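# Push chocolate bar row onto white infeed belt

## Task

Push the line of chocolate bars from the steel table onto the white infeed conveyor, ending with each bar lying flat and resting entirely on the belt.

## Robot and tools

Robot: two arms. left_arm carries a left hand and sits on the +y side, with its base near (-0.010, +0.326, 0) m. right_arm carries a right hand, base near (+0.027, -0.251, 0) m. Arm names do not match image sides. A camera stand is behind the arms. Cameras are cam_head_left, cam_head_right and cam_high, each 672x504.

Frame: the scene frame has its origin at table-top height, halfway between the nominal bases. +x points out over the table, +z points up, and +y points toward left_arm. Reported positions are in metres and orientations are quat_wxyz, both in this frame. They can be off by a few centimetres, more at long reach.

Hand point: a point fixed to the palm, about 0.05 m in front of it and 0.15 m out from the wrist face. Its +z runs along the straight fingers, which reach 0.06 to 0.07 m past it. Its +y points out of the palm. For the right hand, +x points away from the thumb; for the left hand, +x points toward the thumb. A wrist bracket on the little-finger side sticks out and can strike things.

A row has 28 numbers, each in [-1, 1]. The first 14 are left_arm and the last 14 are right_arm. Each arm's 14 numbers are in this order:
- dx, dy, dz: offset of the hand point, along the scene axes, counted from that arm's Hand target at the start of the action. 1.0 equals 0.6 m.
- rx, ry, rz: one rotation vector, also an offset from the Hand target, turning about the Hand target's position. 1.0 equals 180 degrees.
- little, ring, middle, index, thumb_bend, thumb_turn: absolute motor targets. +1 means open or straight and -1 means closed. For thumb_turn, -1 puts the thumb in front of the palm and +1 puts it beside the palm.
- force_limit: the closing force at which a motor stops. It runs from about 0 N at -1 to 10 N at +1, or 15 N for the two thumb motors.
- speed: finger speed, from nearly 0 at -1 up to full at +0.48 and above.
All six pose numbers at 0 re-request the current Hand target. To leave a hand unchanged, resend the eight hand numbers you last sent for it. If you have sent none yet, use its hand_measured values, then hand_force_limit and hand_speed. For a gentle close, use speed -0.94 or lower.

execute_actions(actions, cameras): actions is a list of actions. Each action is a list of up to 15 rows, one row per 1/30 s step. A short action repeats its last row for the remaining steps. Every row in an action counts from the pose at the start of that action. Sending the same offset again in a new action moves the arm further. Images come back only when actions is empty or when cameras names them, for example ["all"]. An unknown camera name makes the call invalid.

move(target, speed, blend, blocking, cameras): target is one 28-number row or a list of up to 15 rows. Every row is an offset from the same starting Hand targets, not from the previous row. The hand points travel in straight lines, and all paths finish together within 10 s. speed is in m/s, from 0.002 to 4.3 with a default of 0.25; turns are capped at twice that value in rad/s. blend is in metres and rounds the corners at intermediate rows; 0 stops at each row. blocking=false returns after about 0.5 s while the move keeps running. The result adds a "move:" line. done means the arm is at rest within 10 mm and 2 degrees of its target. The other endings are off_target, moving, held or fault. limits=paced means the pose was clipped, and limits=held means steps were withheld. Moves do not avoid obstacles or the other arm. Faster moves lag, overshoot and hit harder.

wait(seconds): 0 to 10 s, with each arm holding its last command. stop(): brakes a running move. zoom_image(camera, region): shows a closer crop of the latest image from cam_head_left, cam_head_right or cam_high. region is [x0, y0, x1, y1] in pixels, at most 504 by 504. show_instructions(): shows the reference pages. finished_scene(scene): ends the current scene, given as an integer scene number, and cannot be undone.

Results report, for each arm, end_effector_position, end_effector_quat_wxyz, Hand target (the commanded pose after clipping, which the next offsets start from), joint positions, Joint velocities, and joint torques. Torques include the arm's own weight and are noisy; numbers 3 and 4 wrap at ±28 N m. For each hand they report hand_measured, hand_stopped_by (moving, target, force, stalled or fault), hand_load_n (positive when the finger is pushed open; a value near 0 can mean a lost grip), hand_force_limit and hand_speed. Calls that ran actions also list step positions. A MOTOR HOT line warns of overheating, and at 100 °C the arm falls for 30 to 60 s.

Behaviour: a hand point often stops 1 to 3 cm short of its target, up to 5 cm, usually below it. If it stays short, send the missing distance as an offset. Each step clips the commanded orientation to within 40 degrees of the measured one. A small turn can shift the hand point noticeably. An arm that is blocked keeps pushing; to release it, command a target back past the hand point. Do not route paths near an arm's own base, because that can flip its shoulder posture. Long stretches, heavy loads and pushes against unreachable poses heat the motors.

Avoid: letting any bar fall off the table or leaving one off the belt, since that fails the task. Also avoid hard hits on the table or belt, fast slams, arm-to-arm contact or one hand closing on the other, excessive finger force, and arm stops. Loose objects may occasionally get nudged by an outside disturbance. For this job, sweep the bars with a flat hand or the fingers at low speed, keeping the hand just above the table surface, and check with the cameras that every bar lies flat and fully on the belt.

Each tool is called after ">>>" as name([rows], argument=value, ...), one row to a line, values as JSON.

Reference images:

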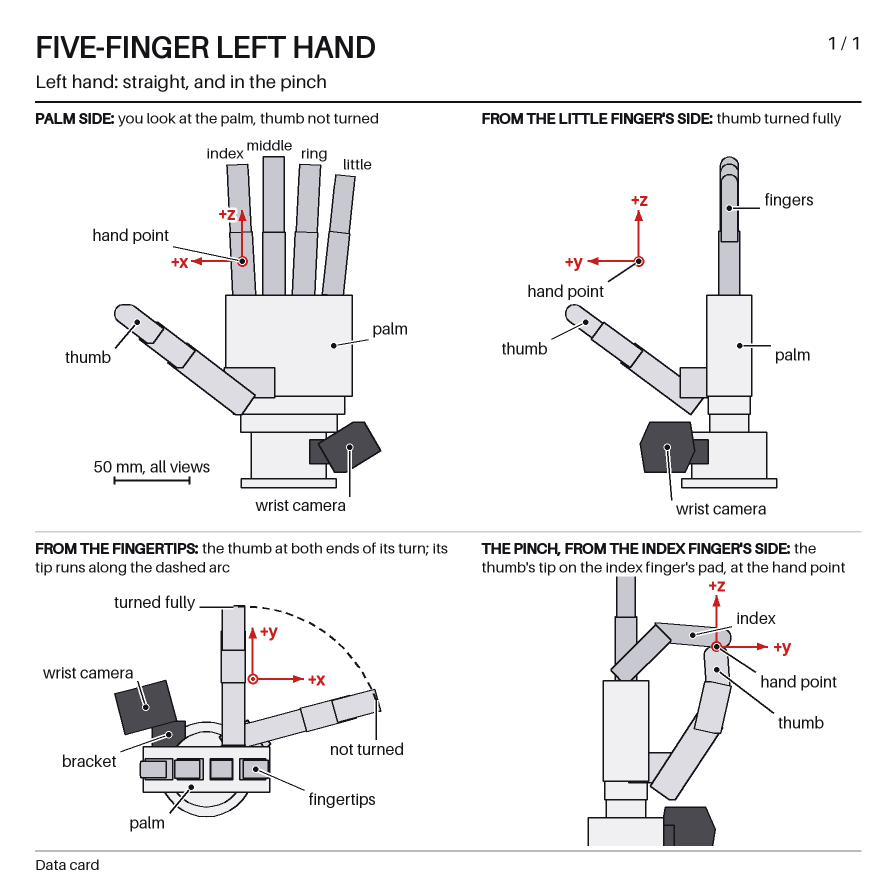

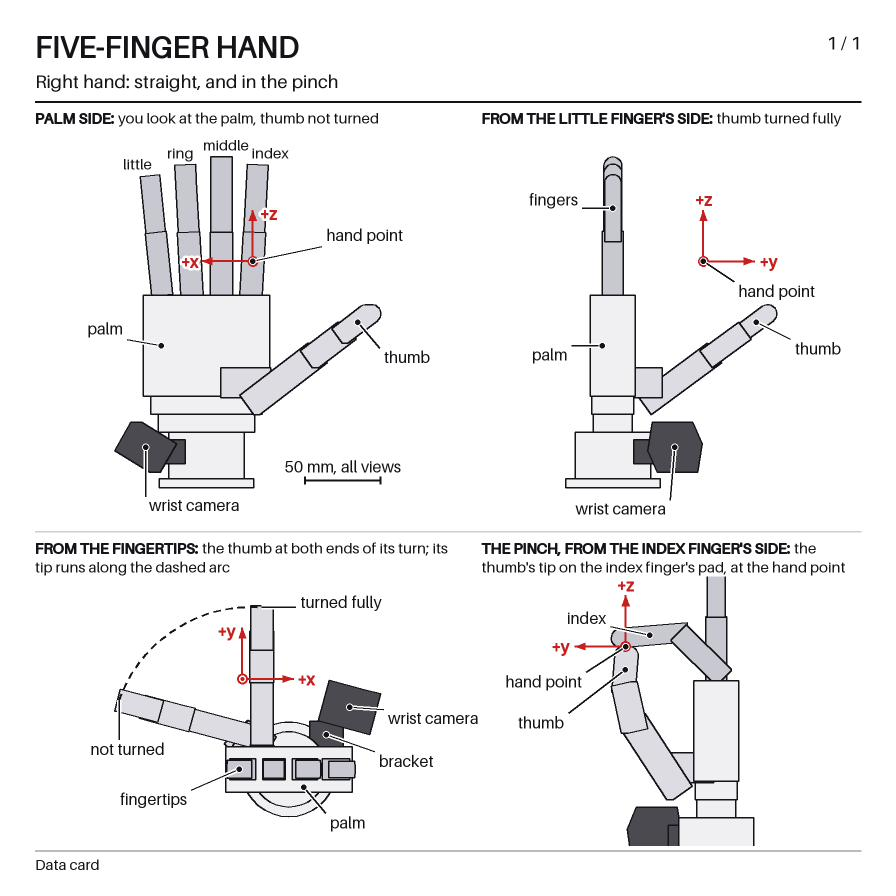

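## Session

>>> execute_actions(actions=[])

Scene clock: 0.00 s.
left_arm: end_effector_position=(+0.4129, +0.1111, +0.2022) hand_measured=(+1.000, +1.000, +1.000, +1.000, +1.000, +1.000) hand_load_n=(+0.0, +0.0, +0.0, +0.0, +0.0, +0.0) hand_stopped_by=(target, target, target, target, target, target) hand_force_limit=0.00 hand_speed=-0.80 end_effector_quat_wxyz=(-0.005, -0.489, +0.872, +0.030) | right_arm: end_effector_position=(+0.3460, -0.2059, +0.2735) hand_measured=(+1.000, +1.000, +1.000, +1.000, +1.000, +1.000) hand_load_n=(+0.0, +0.0, +0.0, +0.0, +0.0, +0.0) hand_stopped_by=(target, target, target, target, target, target) hand_force_limit=0.00 hand_speed=-0.80 end_effector_quat_wxyz=(+0.180, +0.892, +0.332, +0.247)
Joint positions: left_arm=[-0.443 1.79 1.743 -1.578 -0.026 0.118] | right_arm=[0.608 0.878 0.915 -1.182 0.468 -1.774]
Joint velocities: within noise
Joint torques (N m): no reading
Heat: left arm: hottest wrist yaw 32 °C; right arm: hottest shoulder 32 °C.
Hand target: left_arm +0.4187, +0.1084, +0.2081; +0.001, -0.489, +0.872, +0.022 | right_arm +0.3511, -0.2024, +0.2881; +0.176, +0.890, +0.327, +0.264

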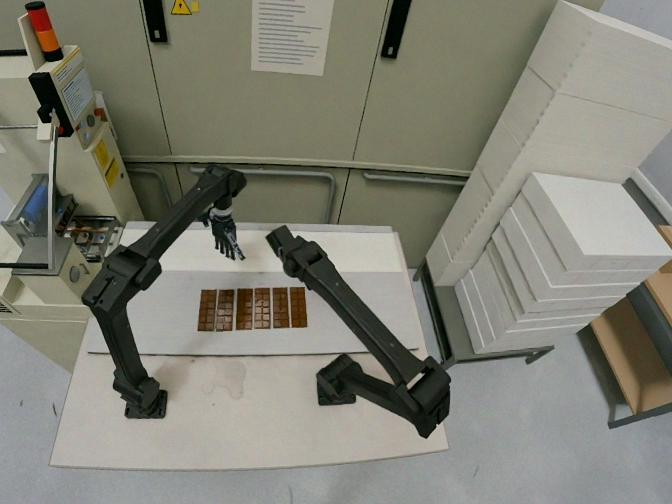

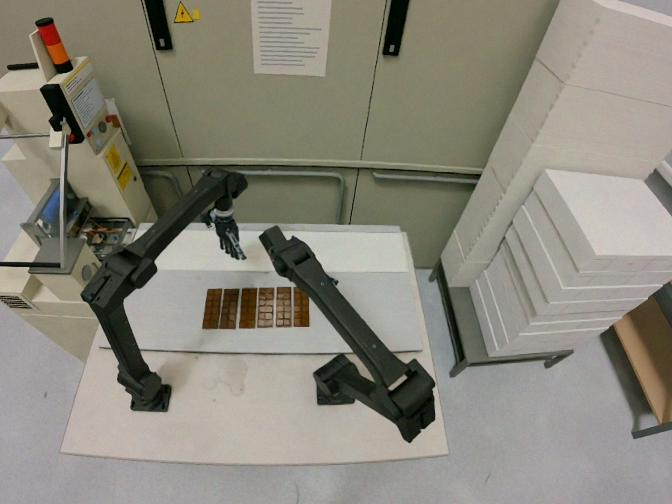

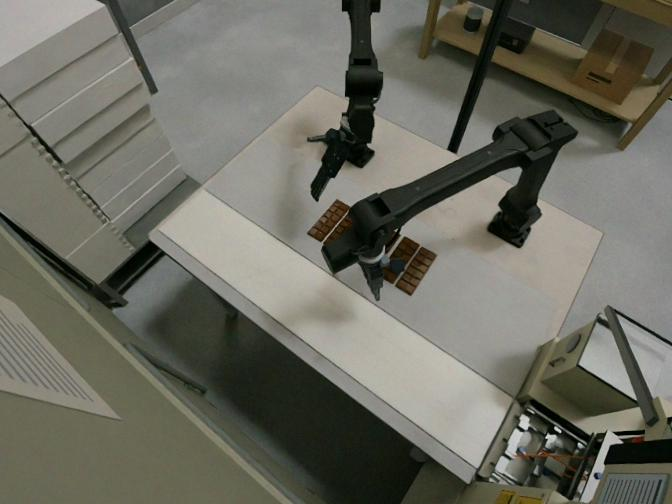

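>>> zoom_image(camera="cam_high", region=[250, 150, 500, 350])

>>> zoom_image(camera="cam_head_left", region=[80, 200, 440, 370])

>>> zoom_image(camera="cam_head_right", region=[180, 200, 360, 350])

>>> zoom_image(camera="cam_high", region=[130, 160, 560, 490])

Scaled by 2.016 from the camera's 672x504 image, which has a finer 960x720 frame.

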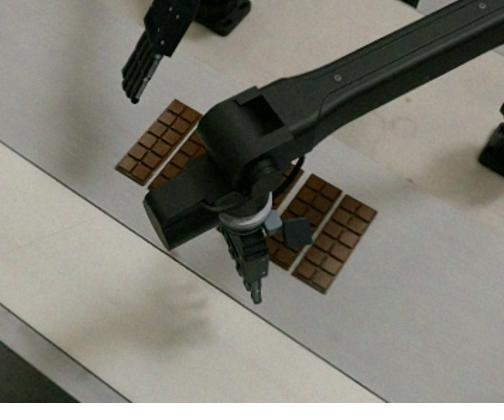

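Scaled by 1.400 from the camera's 672x504 image, which has a finer 960x720 frame.

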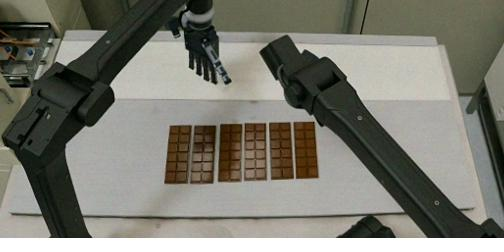

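Scaled by 2.800 from the camera's 672x504 image, which has a finer 960x720 frame.

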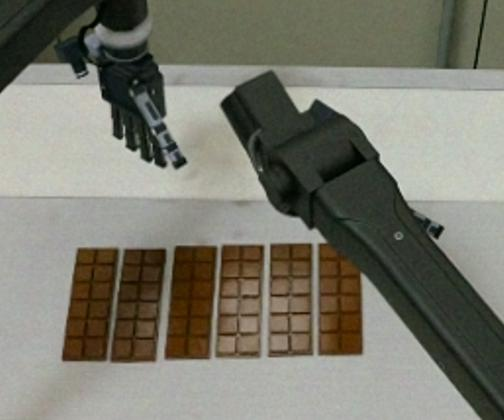

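Scaled by 1.172 from the camera's 672x504 image, which has a finer 960x720 frame.

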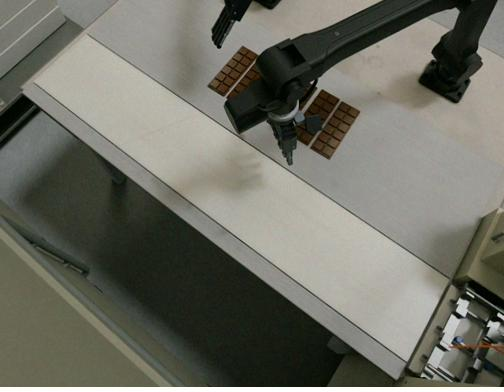

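>>> move(target=[-0.4145, 0.0677, -0.02, -0.0333, -0.0908, 0.1724, -0.3, -0.3, -0.3, -0.3, 1, -0.3, 0, 0, -0.2852, 0.124, -0.16, 0.3383, 0.0078, -0.6533, -0.3, -0.3, -0.3, -0.3, 1, -0.3, 0, 0], speed=0.2, cameras=["all"])

Scene clock: 16.77 s.
left_arm: end_effector_position=(+0.1765, +0.1477, +0.1987) hand_measured=(-0.300, -0.300, -0.300, -0.300, +1.000, -0.300) hand_load_n=(+0.0, +0.0, +0.5, +0.0, -0.5, +0.0) hand_stopped_by=(target, target, target, target, target, target) hand_force_limit=0.00 hand_speed=0.00 end_effector_quat_wxyz=(-0.093, +0.699, -0.702, +0.099) | right_arm: end_effector_position=(+0.1840, -0.1257, +0.1939) hand_measured=(-0.300, -0.300, -0.300, -0.300, +1.000, -0.300) hand_load_n=(+0.0, +0.0, +0.0, +0.0, -0.5, +0.0) hand_stopped_by=(target, target, target, target, target, target) hand_force_limit=0.00 hand_speed=0.00 end_effector_quat_wxyz=(-0.094, +0.705, -0.696, +0.094)
Joint positions: left_arm=[-0.659 0.91 0.917 -1.353 -0.155 -0.625] | right_arm=[0.524 0.754 0.832 -1.416 0.132 0.5]
Joint torques (N m): left_arm=[-0.97 -4.54 8.55 -0.01 -0.17 -0.07] | right_arm=[-0.38 -1.03 8.59 0.55 -0.04 0.11]
Heat: left arm: hottest elbow 32 °C; right arm: hottest shoulder 32 °C.
Hand target: left_arm +0.1700, +0.1490, +0.1961; -0.092, +0.701, -0.701, +0.093 | right_arm +0.1800, -0.1280, +0.1921; -0.093, +0.701, -0.701, +0.092
Off the commanded pose: left_arm 0.007 m, 1 deg | right_arm 0.005 m, 1 deg.
move: done

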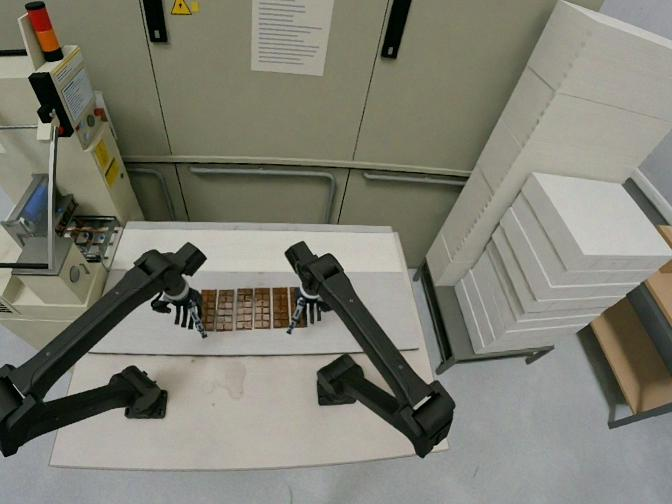

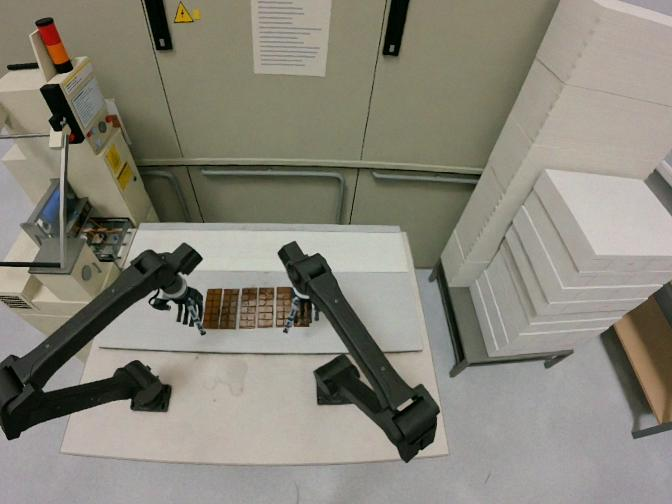

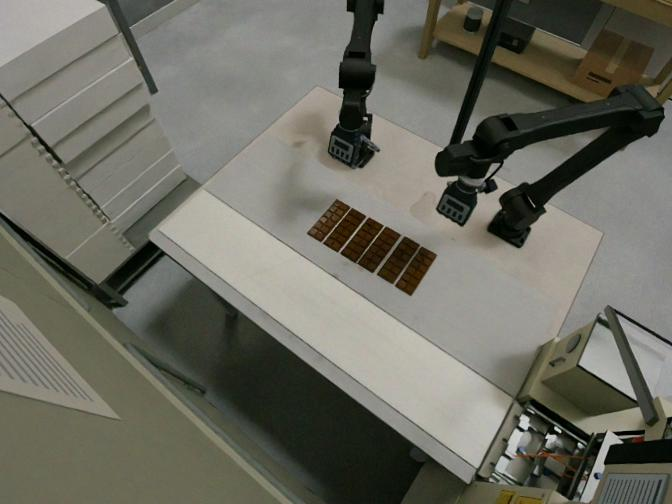

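>>> zoom_image(camera="cam_high", region=[290, 120, 520, 310])

>>> zoom_image(camera="cam_head_left", region=[140, 240, 340, 360])

>>> zoom_image(camera="cam_head_right", region=[140, 240, 340, 360])

>>> zoom_image(camera="cam_high", region=[290, 180, 460, 310])

Scaled by 2.191 from the camera's 672x504 image, which has a finer 960x720 frame.

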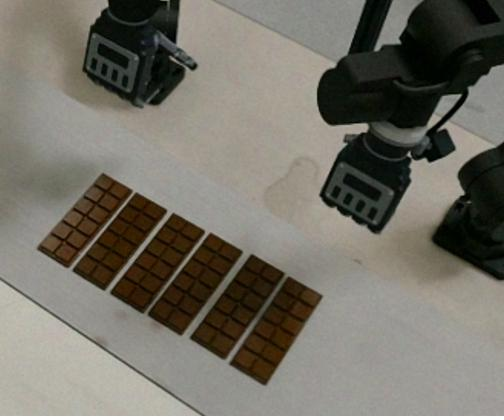

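Scaled by 2.520 from the camera's 672x504 image, which has a finer 960x720 frame.

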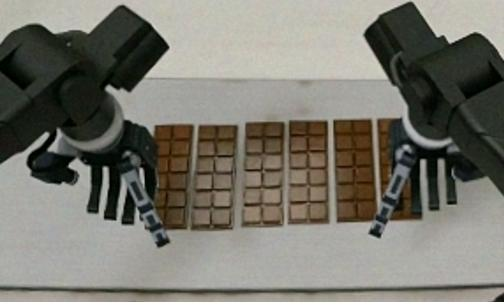

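Scaled by 2.520 from the camera's 672x504 image, which has a finer 960x720 frame.

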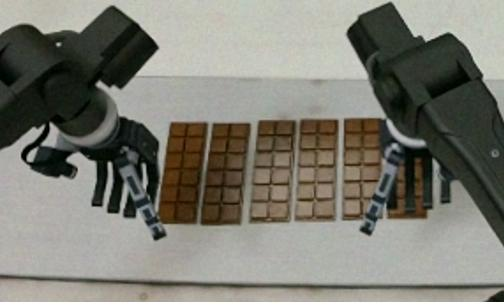

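Scaled by 2.965 from the camera's 672x504 image, which has a finer 960x720 frame.

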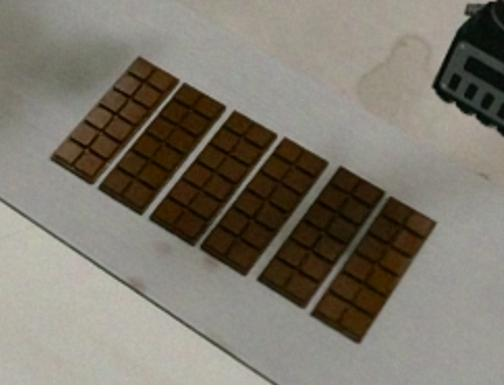

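>>> move(target=[-0.045, 0, -0.2268, 0, 0, 0, -0.3, -0.3, -0.3, -0.3, 1, -0.3, 0, 0, -0.03, 0, -0.2202, 0, 0, 0, -0.3, -0.3, -0.3, -0.3, 1, -0.3, 0, 0], speed=0.2, cameras=["all"])

>>> zoom_image(camera="cam_high", region=[290, 120, 520, 310])

>>> zoom_image(camera="cam_head_left", region=[140, 240, 340, 360])

>>> zoom_image(camera="cam_head_right", region=[140, 240, 340, 360])

Scene clock: 20.27 s.
left_arm: end_effector_position=(+0.1442, +0.1513, +0.0653) hand_measured=(-0.300, -0.300, -0.300, -0.300, +1.000, -0.300) hand_load_n=(+0.0, +0.0, +0.0, +0.0, -0.5, +0.0) hand_stopped_by=(target, target, target, target, target, target) hand_force_limit=0.00 hand_speed=0.00 end_effector_quat_wxyz=(-0.092, +0.699, -0.703, +0.094) | right_arm: end_effector_position=(+0.1619, -0.1291, +0.0654) hand_measured=(-0.300, -0.300, -0.300, -0.300, +1.000, -0.300) hand_load_n=(+0.5, +0.0, +0.0, +0.5, +0.0, +0.0) hand_stopped_by=(target, target, target, target, target, target) hand_force_limit=0.00 hand_speed=0.00 end_effector_quat_wxyz=(-0.095, +0.701, -0.700, +0.092)
Joint positions: left_arm=[-0.735 0.909 0.561 -1.021 -0.171 -0.7] | right_arm=[0.565 0.718 0.479 -1.106 0.137 0.552]
Joint torques (N m): left_arm=[-0.97 -2.61 7.99 1.06 -0.19 -0.11] | right_arm=[0.56 1.44 8.36 1.54 0.21 0.11]
Heat: left arm: hottest elbow 32 °C; right arm: hottest shoulder 32 °C.
Hand target: left_arm +0.1431, +0.1489, +0.0602; -0.092, +0.701, -0.701, +0.093 | right_arm +0.1619, -0.1280, +0.0599; -0.093, +0.701, -0.701, +0.092
Off the commanded pose: left_arm 0.006 m, 0 deg | right_arm 0.006 m, 0 deg.
move: done

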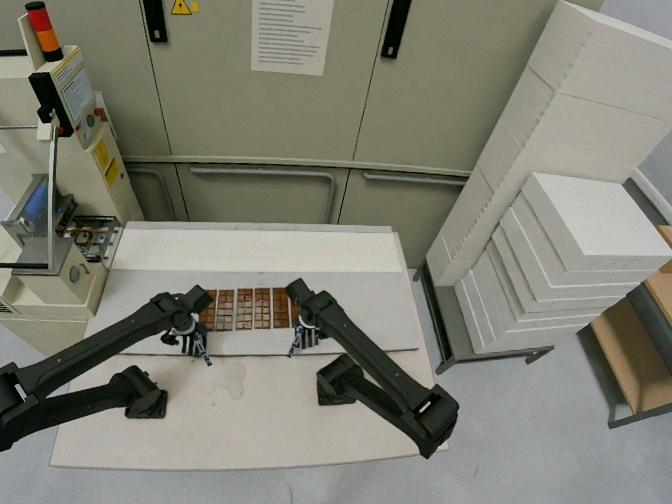

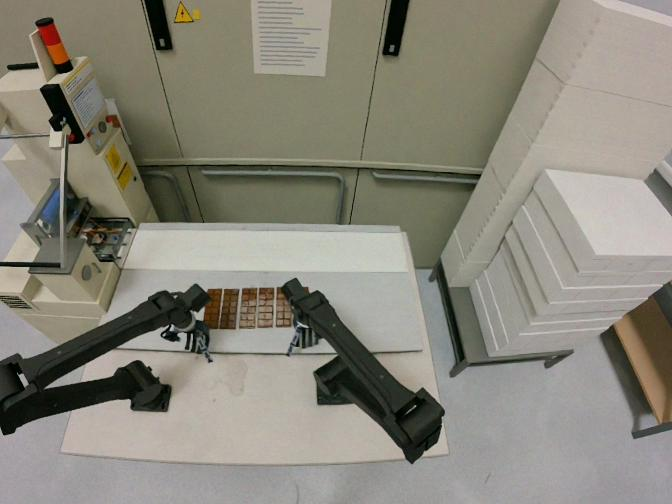

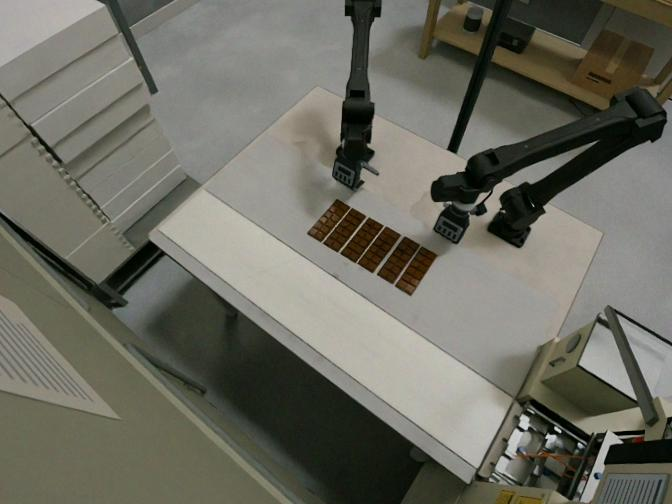

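Scaled by 2.191 from the camera's 672x504 image, which has a finer 960x720 frame.

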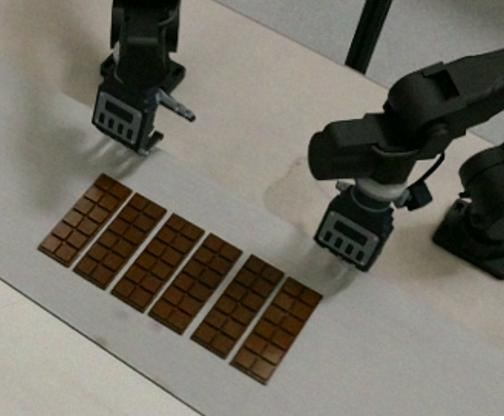

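Scaled by 2.520 from the camera's 672x504 image, which has a finer 960x720 frame.

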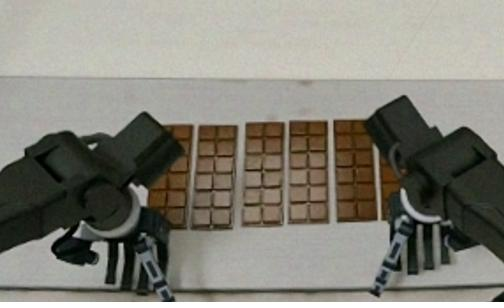

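Scaled by 2.520 from the camera's 672x504 image, which has a finer 960x720 frame.

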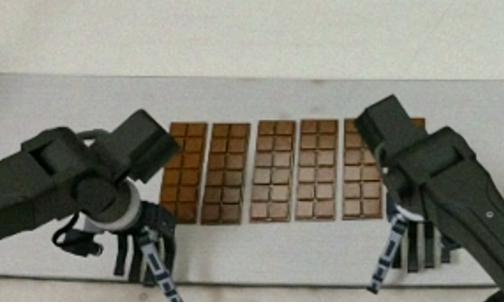

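>>> move(target=[0, -0.02, -0.067, 0, 0, 0, -0.3, -0.3, -0.3, -0.3, 1, -0.3, 0, 0, 0, 0, -0.0665, 0, 0, 0, -0.3, -0.3, -0.3, -0.3, 1, -0.3, 0, 0], speed=0.1, cameras=["all"])

>>> zoom_image(camera="cam_high", region=[300, 130, 480, 300])

>>> zoom_image(camera="cam_head_left", region=[160, 260, 340, 380])

>>> zoom_image(camera="cam_head_right", region=[160, 260, 340, 380])

Scene clock: 22.50 s.
left_arm: end_effector_position=(+0.1431, +0.1426, +0.0329) hand_measured=(-0.300, -0.300, -0.300, -0.300, +1.000, -0.300) hand_load_n=(+0.0, -1.5, -2.0, -6.5, +0.0, +0.0) hand_stopped_by=(target, target, target, target, target, target) hand_force_limit=0.00 hand_speed=0.00 end_effector_quat_wxyz=(-0.093, +0.696, -0.706, +0.093) | right_arm: end_effector_position=(+0.1594, -0.1309, +0.0309) hand_measured=(-0.300, -0.300, -0.300, -0.300, +1.000, -0.300) hand_load_n=(+0.0, -3.0, -6.0, -4.5, +0.0, +0.0) hand_stopped_by=(target, target, target, target, target, target) hand_force_limit=0.00 hand_speed=0.00 end_effector_quat_wxyz=(-0.090, +0.702, -0.700, +0.091)
Joint positions: left_arm=[-0.771 0.983 0.508 -0.901 -0.18 -0.726] | right_arm=[0.565 0.761 0.401 -0.993 0.138 0.551]
Joint torques (N m): left_arm=[-1.26 -1.08 6.89 2.09 -0.09 -0.21] | right_arm=[0.56 2.26 7.31 2.74 0.19 0.12]
Heat: left arm: hottest elbow 32 °C; right arm: hottest shoulder 32 °C.
Hand target: left_arm +0.1430, +0.1371, +0.0198; -0.092, +0.701, -0.701, +0.093 | right_arm +0.1620, -0.1280, +0.0200; -0.093, +0.701, -0.701, +0.092
Off the commanded pose: left_arm 0.014 m, 1 deg | right_arm 0.012 m, 0 deg.
move: off_target (left_arm, right_arm)

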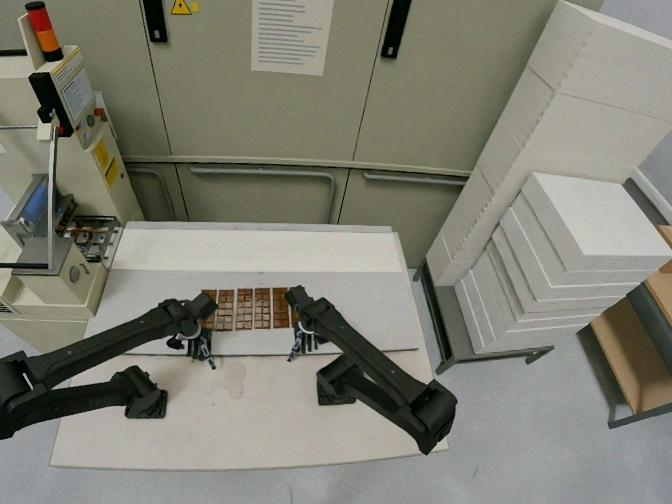

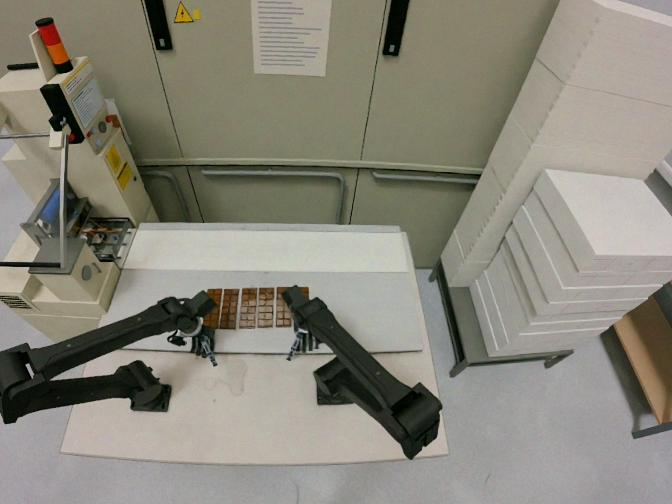

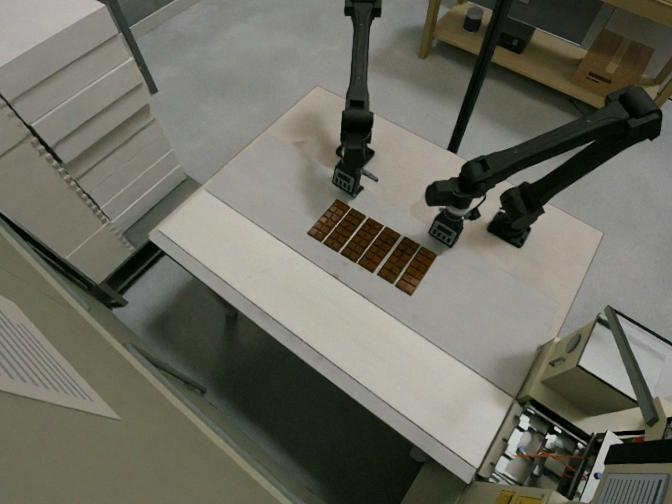

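Scaled by 2.800 from the camera's 672x504 image, which has a finer 960x720 frame.

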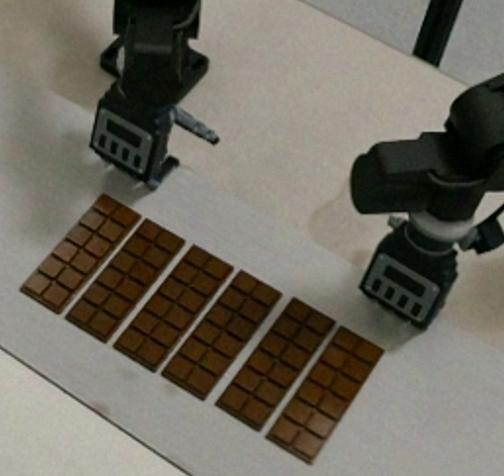

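Scaled by 2.800 from the camera's 672x504 image, which has a finer 960x720 frame.

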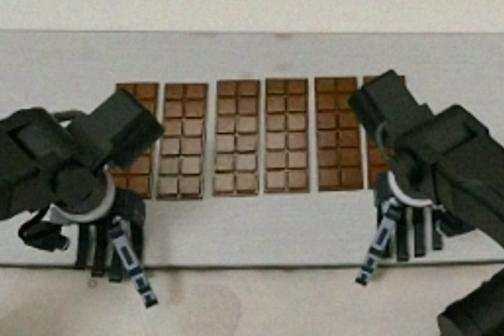

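Scaled by 2.800 from the camera's 672x504 image, which has a finer 960x720 frame.

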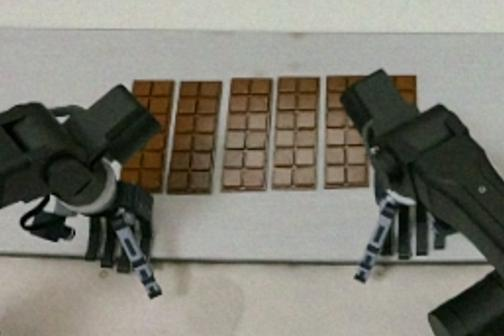

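>>> move(target=[0, 0, 0.02, 0, 0, 0, -0.3, -0.3, -0.3, -0.3, 1, -0.3, 0, 0, 0, 0.005, 0.02, 0, 0, 0, -0.3, -0.3, -0.3, -0.3, 1, -0.3, 0, 0], speed=0.1)

Scene clock: 24.23 s.
left_arm: end_effector_position=(+0.1433, +0.1426, +0.0331) hand_measured=(-0.300, -0.300, -0.300, -0.300, +1.000, -0.300) hand_load_n=(+0.0, -1.0, -2.0, -5.5, +0.0, +0.0) hand_stopped_by=(target, target, target, target, target, target) hand_force_limit=0.00 hand_speed=0.00 end_effector_quat_wxyz=(-0.094, +0.696, -0.706, +0.093) | right_arm: end_effector_position=(+0.1588, -0.1304, +0.0307) hand_measured=(-0.300, -0.300, -0.300, -0.300, +1.000, -0.300) hand_load_n=(+0.0, -2.0, -5.5, -5.0, -0.5, +0.0) hand_stopped_by=(target, target, target, target, target, target) hand_force_limit=0.00 hand_speed=0.00 end_effector_quat_wxyz=(-0.090, +0.706, -0.696, +0.093)
Joint positions: left_arm=[-0.771 0.982 0.508 -0.901 -0.18 -0.726] | right_arm=[0.576 0.761 0.401 -0.993 0.144 0.551]
Joint torques (N m): left_arm=[-1.26 -2.43 8.64 0.59 -0.09 -0.22] | right_arm=[0.73 1.67 9.63 1.18 0.07 0.25]
Heat: left arm: hottest elbow 32 °C; right arm: hottest shoulder 32 °C.
Hand target: left_arm +0.1431, +0.1371, +0.0318; -0.092, +0.701, -0.701, +0.093 | right_arm +0.1619, -0.1250, +0.0320; -0.093, +0.701, -0.701, +0.092
Off the commanded pose: left_arm 0.006 m, 1 deg | right_arm 0.006 m, 1 deg.
move: done

>>> move(target=[0, 0, 0.022, 0, 0, 0, -0.3, -0.3, -0.3, -0.3, 1, -0.3, 0, 0, 0, 0, 0.02, 0, 0, 0, -0.3, -0.3, -0.3, -0.3, 1, -0.3, 0, 0], speed=0.1)

Scene clock: 28.53 s.
left_arm: end_effector_position=(+0.1388, +0.1453, +0.0339) hand_measured=(-0.300, -0.300, -0.300, -0.300, +1.000, -0.300) hand_load_n=(+0.0, +0.0, +0.0, -1.0, +0.0, +0.0) hand_stopped_by=(target, target, target, target, target, target) hand_force_limit=0.00 hand_speed=0.00 end_effector_quat_wxyz=(-0.093, +0.701, -0.702, +0.085) | right_arm: end_effector_position=(+0.1576, -0.1306, +0.0313) hand_measured=(-0.300, -0.300, -0.300, -0.300, +1.000, -0.300) hand_load_n=(+0.0, +0.0, -1.5, -1.5, +0.0, +0.0) hand_stopped_by=(target, target, target, target, target, target) hand_force_limit=0.00 hand_speed=0.00 end_effector_quat_wxyz=(-0.087, +0.700, -0.703, +0.093)
Joint positions: left_arm=[-0.774 0.976 0.508 -0.926 -0.18 -0.744] | right_arm=[0.578 0.761 0.403 -1.004 0.146 0.571]
Joint torques (N m): left_arm=[-1.03 -3.72 10.66 -0.39 -0.08 -0.02] | right_arm=[0.79 0.32 11.62 -0.13 0 0.07]
Heat: left arm: hottest elbow 32 °C; right arm: hottest shoulder 32 °C.
Hand target: left_arm +0.1430, +0.1371, +0.0450; -0.092, +0.701, -0.701, +0.093 | right_arm +0.1619, -0.1249, +0.0440; -0.093, +0.701, -0.701, +0.092
Off the commanded pose: left_arm 0.014 m, 1 deg | right_arm 0.015 m, 1 deg.
move: off_target (left_arm, right_arm)

>>> move(target=[0.042, 0, -0.005, 0, 0, 0, -0.3, -0.3, -0.3, -0.3, 1, -0.3, 0, 0, 0.042, 0, -0.005, 0, 0, 0, -0.3, -0.3, -0.3, -0.3, 1, -0.3, 0, 0], speed=0.06, cameras=["all"])

>>> zoom_image(camera="cam_high", region=[300, 130, 480, 300])

>>> zoom_image(camera="cam_head_right", region=[160, 260, 340, 380])

Scene clock: 30.00 s.
left_arm: end_effector_position=(+0.1503, +0.1464, +0.0342) hand_measured=(-0.300, -0.300, -0.300, -0.300, +1.000, -0.300) hand_load_n=(+0.0, +0.0, +0.0, -2.5, +0.0, +0.0) hand_stopped_by=(target, target, target, target, target, target) hand_force_limit=0.00 hand_speed=0.00 end_effector_quat_wxyz=(-0.088, +0.701, -0.703, +0.077) | right_arm: end_effector_position=(+0.1643, -0.1324, +0.0314) hand_measured=(-0.300, -0.300, -0.300, -0.300, +1.000, -0.300) hand_load_n=(+0.0, +0.0, -3.0, -5.5, +0.0, +0.0) hand_stopped_by=(target, target, target, target, target, target) hand_force_limit=0.00 hand_speed=0.00 end_effector_quat_wxyz=(-0.072, +0.705, -0.701, +0.080)
Joint positions: left_arm=[-0.729 1.018 0.533 -0.917 -0.164 -0.7] | right_arm=[0.529 0.822 0.427 -0.995 0.118 0.516]
Joint torques (N m): left_arm=[0.91 -2.49 10.97 1.09 -0.22 0.27] | right_arm=[-1.14 1.55 11.84 2.09 0.47 -0.06]
Heat: left arm: hottest elbow 32 °C; right arm: hottest shoulder 32 °C.
Hand target: left_arm +0.1682, +0.1371, +0.0420; -0.092, +0.701, -0.701, +0.093 | right_arm +0.1872, -0.1250, +0.0411; -0.093, +0.701, -0.701, +0.092
Off the commanded pose: left_arm 0.022 m, 2 deg | right_arm 0.026 m, 3 deg.
move: off_target (left_arm, right_arm)

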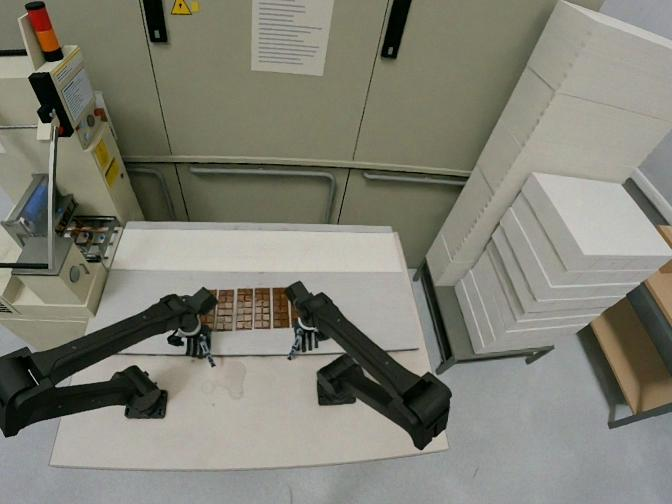

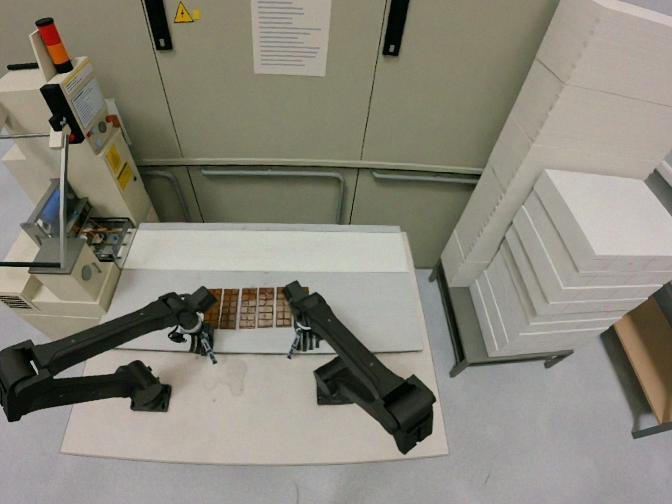

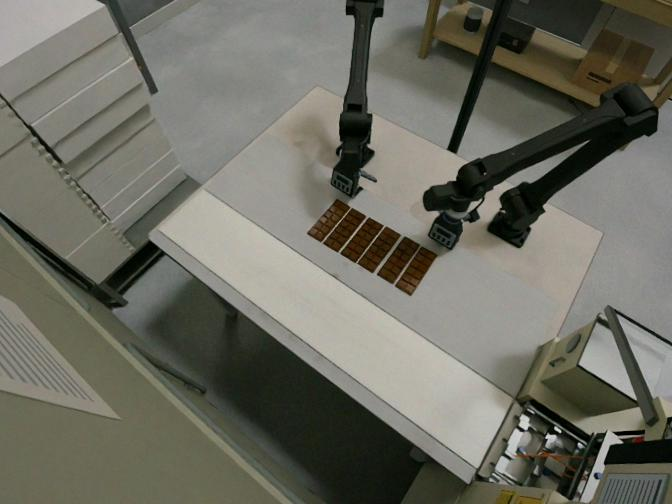

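Scaled by 2.800 from the camera's 672x504 image, which has a finer 960x720 frame.

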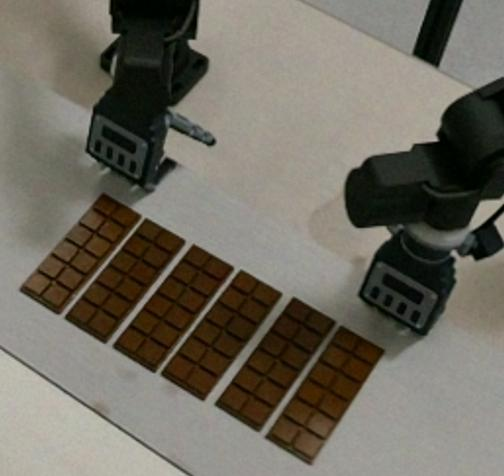

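Scaled by 2.800 from the camera's 672x504 image, which has a finer 960x720 frame.

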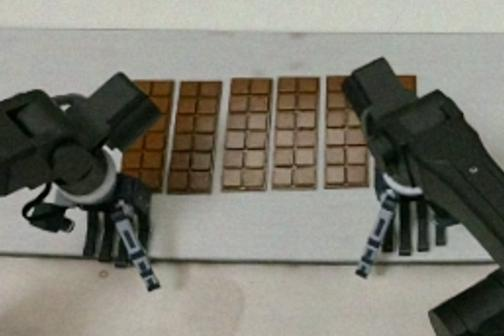

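>>> move(target=[0.05, -0.005, 0.018, 0, 0, 0, -0.3, -0.3, -0.3, -0.3, 1, -0.3, 0, 0, 0.05, 0.008, 0.018, 0, 0, 0, -0.3, -0.3, -0.3, -0.3, 1, -0.3, 0, 0], speed=0.06, cameras=["all"])

>>> zoom_image(camera="cam_high", region=[300, 130, 480, 300])

>>> zoom_image(camera="cam_head_right", region=[160, 260, 340, 380])

Scene clock: 31.57 s.
left_arm: end_effector_position=(+0.1760, +0.1473, +0.0379) hand_measured=(-0.300, -0.300, -0.300, -0.300, +1.000, -0.300) hand_load_n=(+0.0, +0.5, +0.0, +0.0, +0.0, +0.0) hand_stopped_by=(target, target, target, target, target, target) hand_force_limit=0.00 hand_speed=0.00 end_effector_quat_wxyz=(-0.089, +0.703, -0.702, +0.068) | right_arm: end_effector_position=(+0.1886, -0.1325, +0.0323) hand_measured=(-0.300, -0.300, -0.300, -0.300, +1.000, -0.300) hand_load_n=(+0.0, +0.0, +0.0, -0.5, +0.0, +0.0) hand_stopped_by=(target, target, target, target, target, target) hand_force_limit=0.00 hand_speed=0.00 end_effector_quat_wxyz=(-0.063, +0.704, -0.702, +0.082)
Joint positions: left_arm=[-0.662 1.09 0.59 -0.91 -0.158 -0.638] | right_arm=[0.475 0.921 0.475 -0.954 0.118 0.466]
Joint torques (N m): left_arm=[0.73 -4.19 12.05 0.81 0.07 0.29] | right_arm=[-0.73 -0.15 13.63 1.4 0.07 -0.02]
Heat: left arm: hottest elbow 32 °C; right arm: hottest shoulder 32 °C.
Hand target: left_arm +0.1982, +0.1341, +0.0528; -0.092, +0.701, -0.701, +0.093 | right_arm +0.2171, -0.1202, +0.0518; -0.093, +0.701, -0.701, +0.092
Off the commanded pose: left_arm 0.030 m, 3 deg | right_arm 0.037 m, 4 deg.
move: off_target (left_arm, right_arm)

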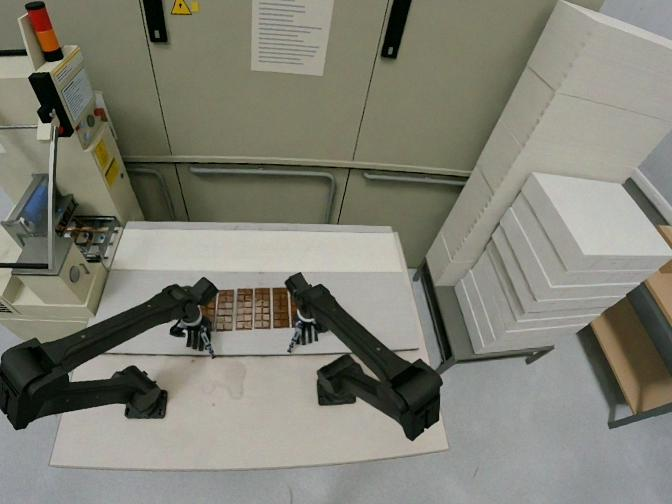

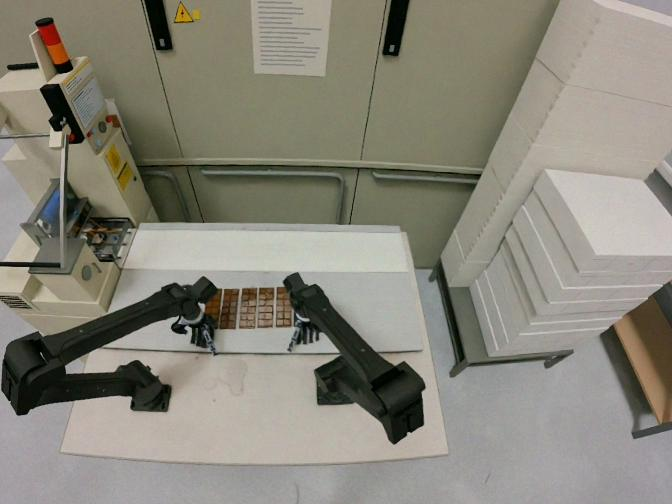

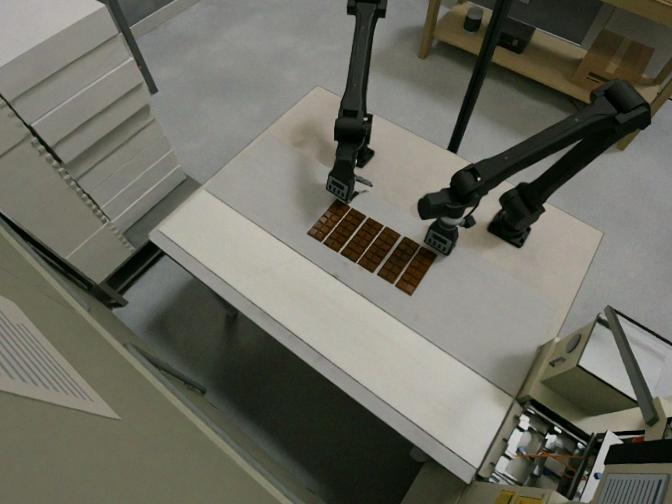

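Scaled by 2.800 from the camera's 672x504 image, which has a finer 960x720 frame.

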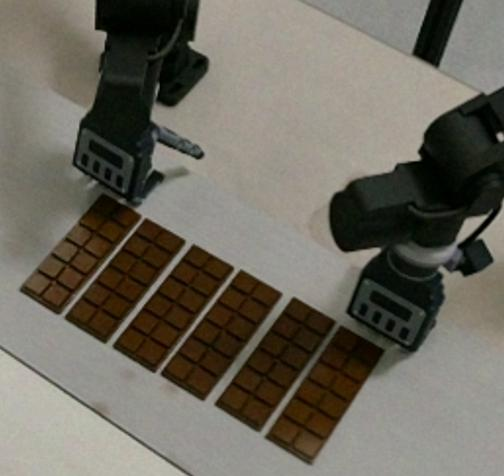

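Scaled by 2.800 from the camera's 672x504 image, which has a finer 960x720 frame.

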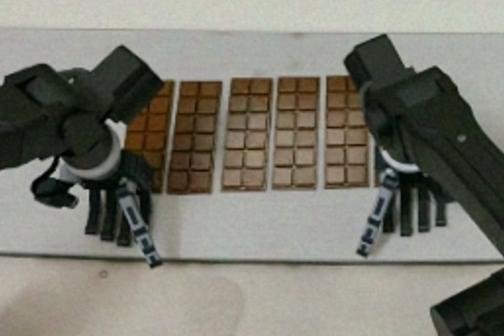

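>>> zoom_image(camera="cam_high", region=[410, 210, 470, 270])

>>> zoom_image(camera="cam_high", region=[310, 160, 370, 220])

Scaled by 8.400 from the camera's 672x504 image, which has a finer 960x720 frame.

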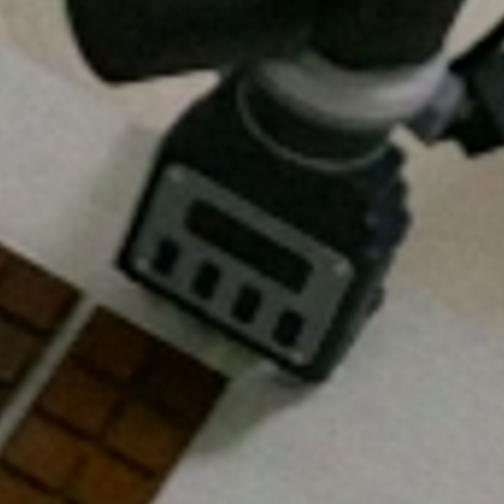

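Scaled by 8.400 from the camera's 672x504 image, which has a finer 960x720 frame.

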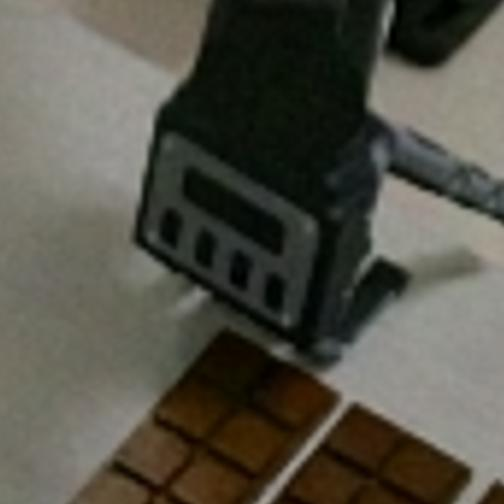

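>>> move(target=[0.083, 0.017, -0.005, 0, 0, 0.0139, -0.3, -0.3, -0.3, -0.3, 1, -0.3, 0, 0, 0.083, -0.01, 0, 0, 0, 0.0139, -0.3, -0.3, -0.3, -0.3, 1, -0.3, 0, 0], speed=0.06, cameras=["all"])

>>> zoom_image(camera="cam_high", region=[290, 140, 470, 310])

>>> zoom_image(camera="cam_head_right", region=[160, 260, 340, 380])

Scene clock: 34.43 s.
left_arm: end_effector_position=(+0.2233, +0.1549, +0.0366) hand_measured=(-0.300, -0.300, -0.300, -0.300, +1.000, -0.300) hand_load_n=(+0.0, +0.0, +0.0, +0.0, +0.0, +0.0) hand_stopped_by=(target, target, target, target, target, target) hand_force_limit=0.00 hand_speed=0.00 end_effector_quat_wxyz=(-0.089, +0.718, -0.687, +0.066) | right_arm: end_effector_position=(+0.2356, -0.1366, +0.0341) hand_measured=(-0.300, -0.300, -0.300, -0.300, +1.000, -0.300) hand_load_n=(+0.0, +0.0, +0.0, +0.0, -0.5, +0.0) hand_stopped_by=(target, target, target, target, target, target) hand_force_limit=0.00 hand_speed=0.00 end_effector_quat_wxyz=(-0.065, +0.719, -0.687, +0.078)
Joint positions: left_arm=[-0.539 1.196 0.661 -0.863 -0.141 -0.559] | right_arm=[0.369 1.069 0.562 -0.879 0.086 0.319]
Joint torques (N m): left_arm=[0.73 -5.6 11.9 0.92 0.08 0.24] | right_arm=[-0.67 -1.67 13.42 1.48 -0.1 -0.03]
Heat: left arm: hottest elbow 33 °C; right arm: hottest shoulder 32 °C.
Hand target: left_arm +0.2481, +0.1443, +0.0499; -0.094, +0.716, -0.686, +0.091 | right_arm +0.2669, -0.1262, +0.0517; -0.095, +0.716, -0.685, +0.090
Off the commanded pose: left_arm 0.030 m, 3 deg | right_arm 0.037 m, 4 deg.
move: off_target (left_arm, right_arm)

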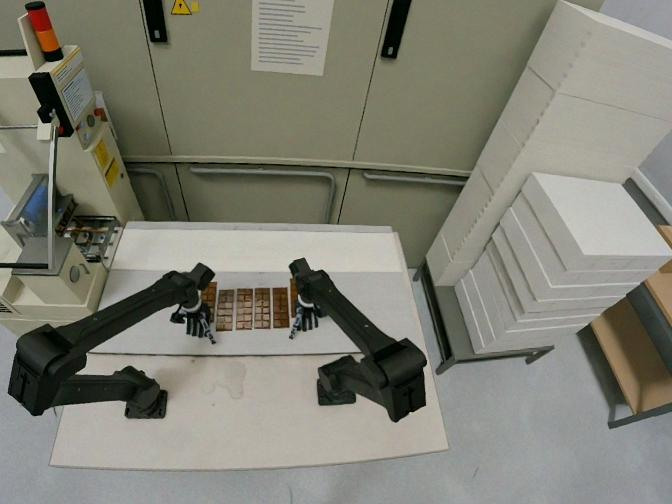

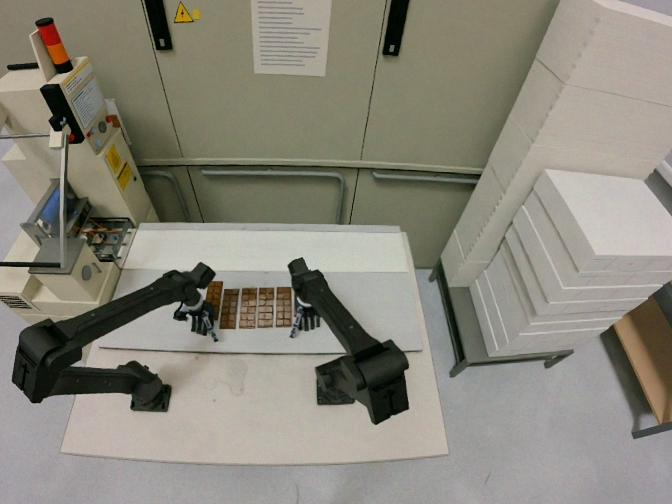

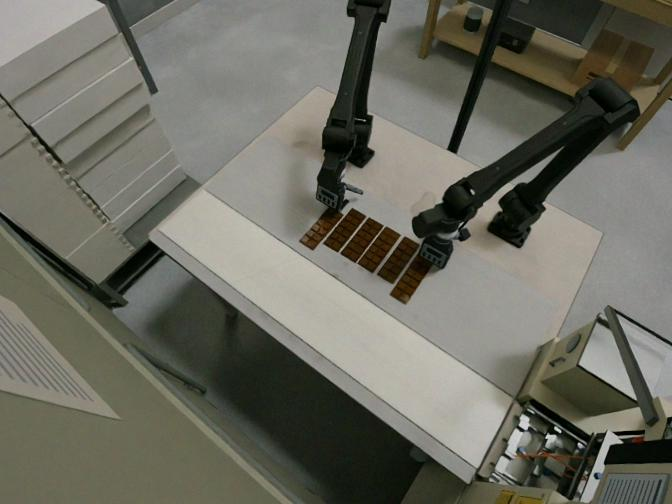

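Scaled by 2.800 from the camera's 672x504 image, which has a finer 960x720 frame.

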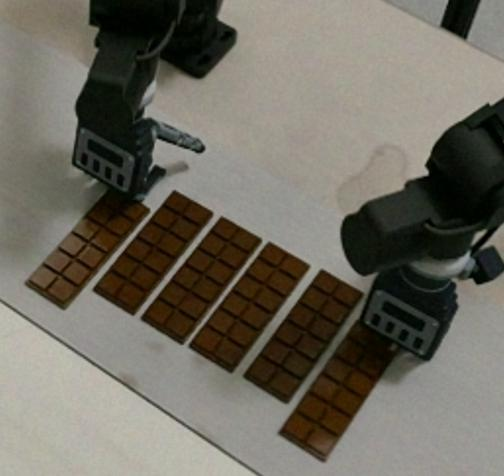

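Scaled by 2.800 from the camera's 672x504 image, which has a finer 960x720 frame.

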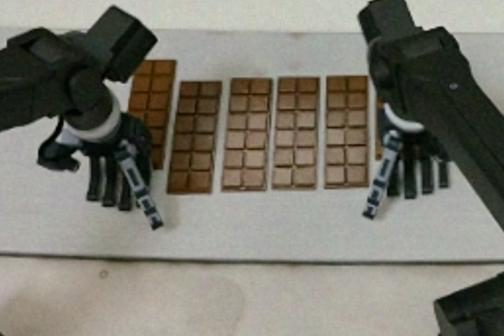

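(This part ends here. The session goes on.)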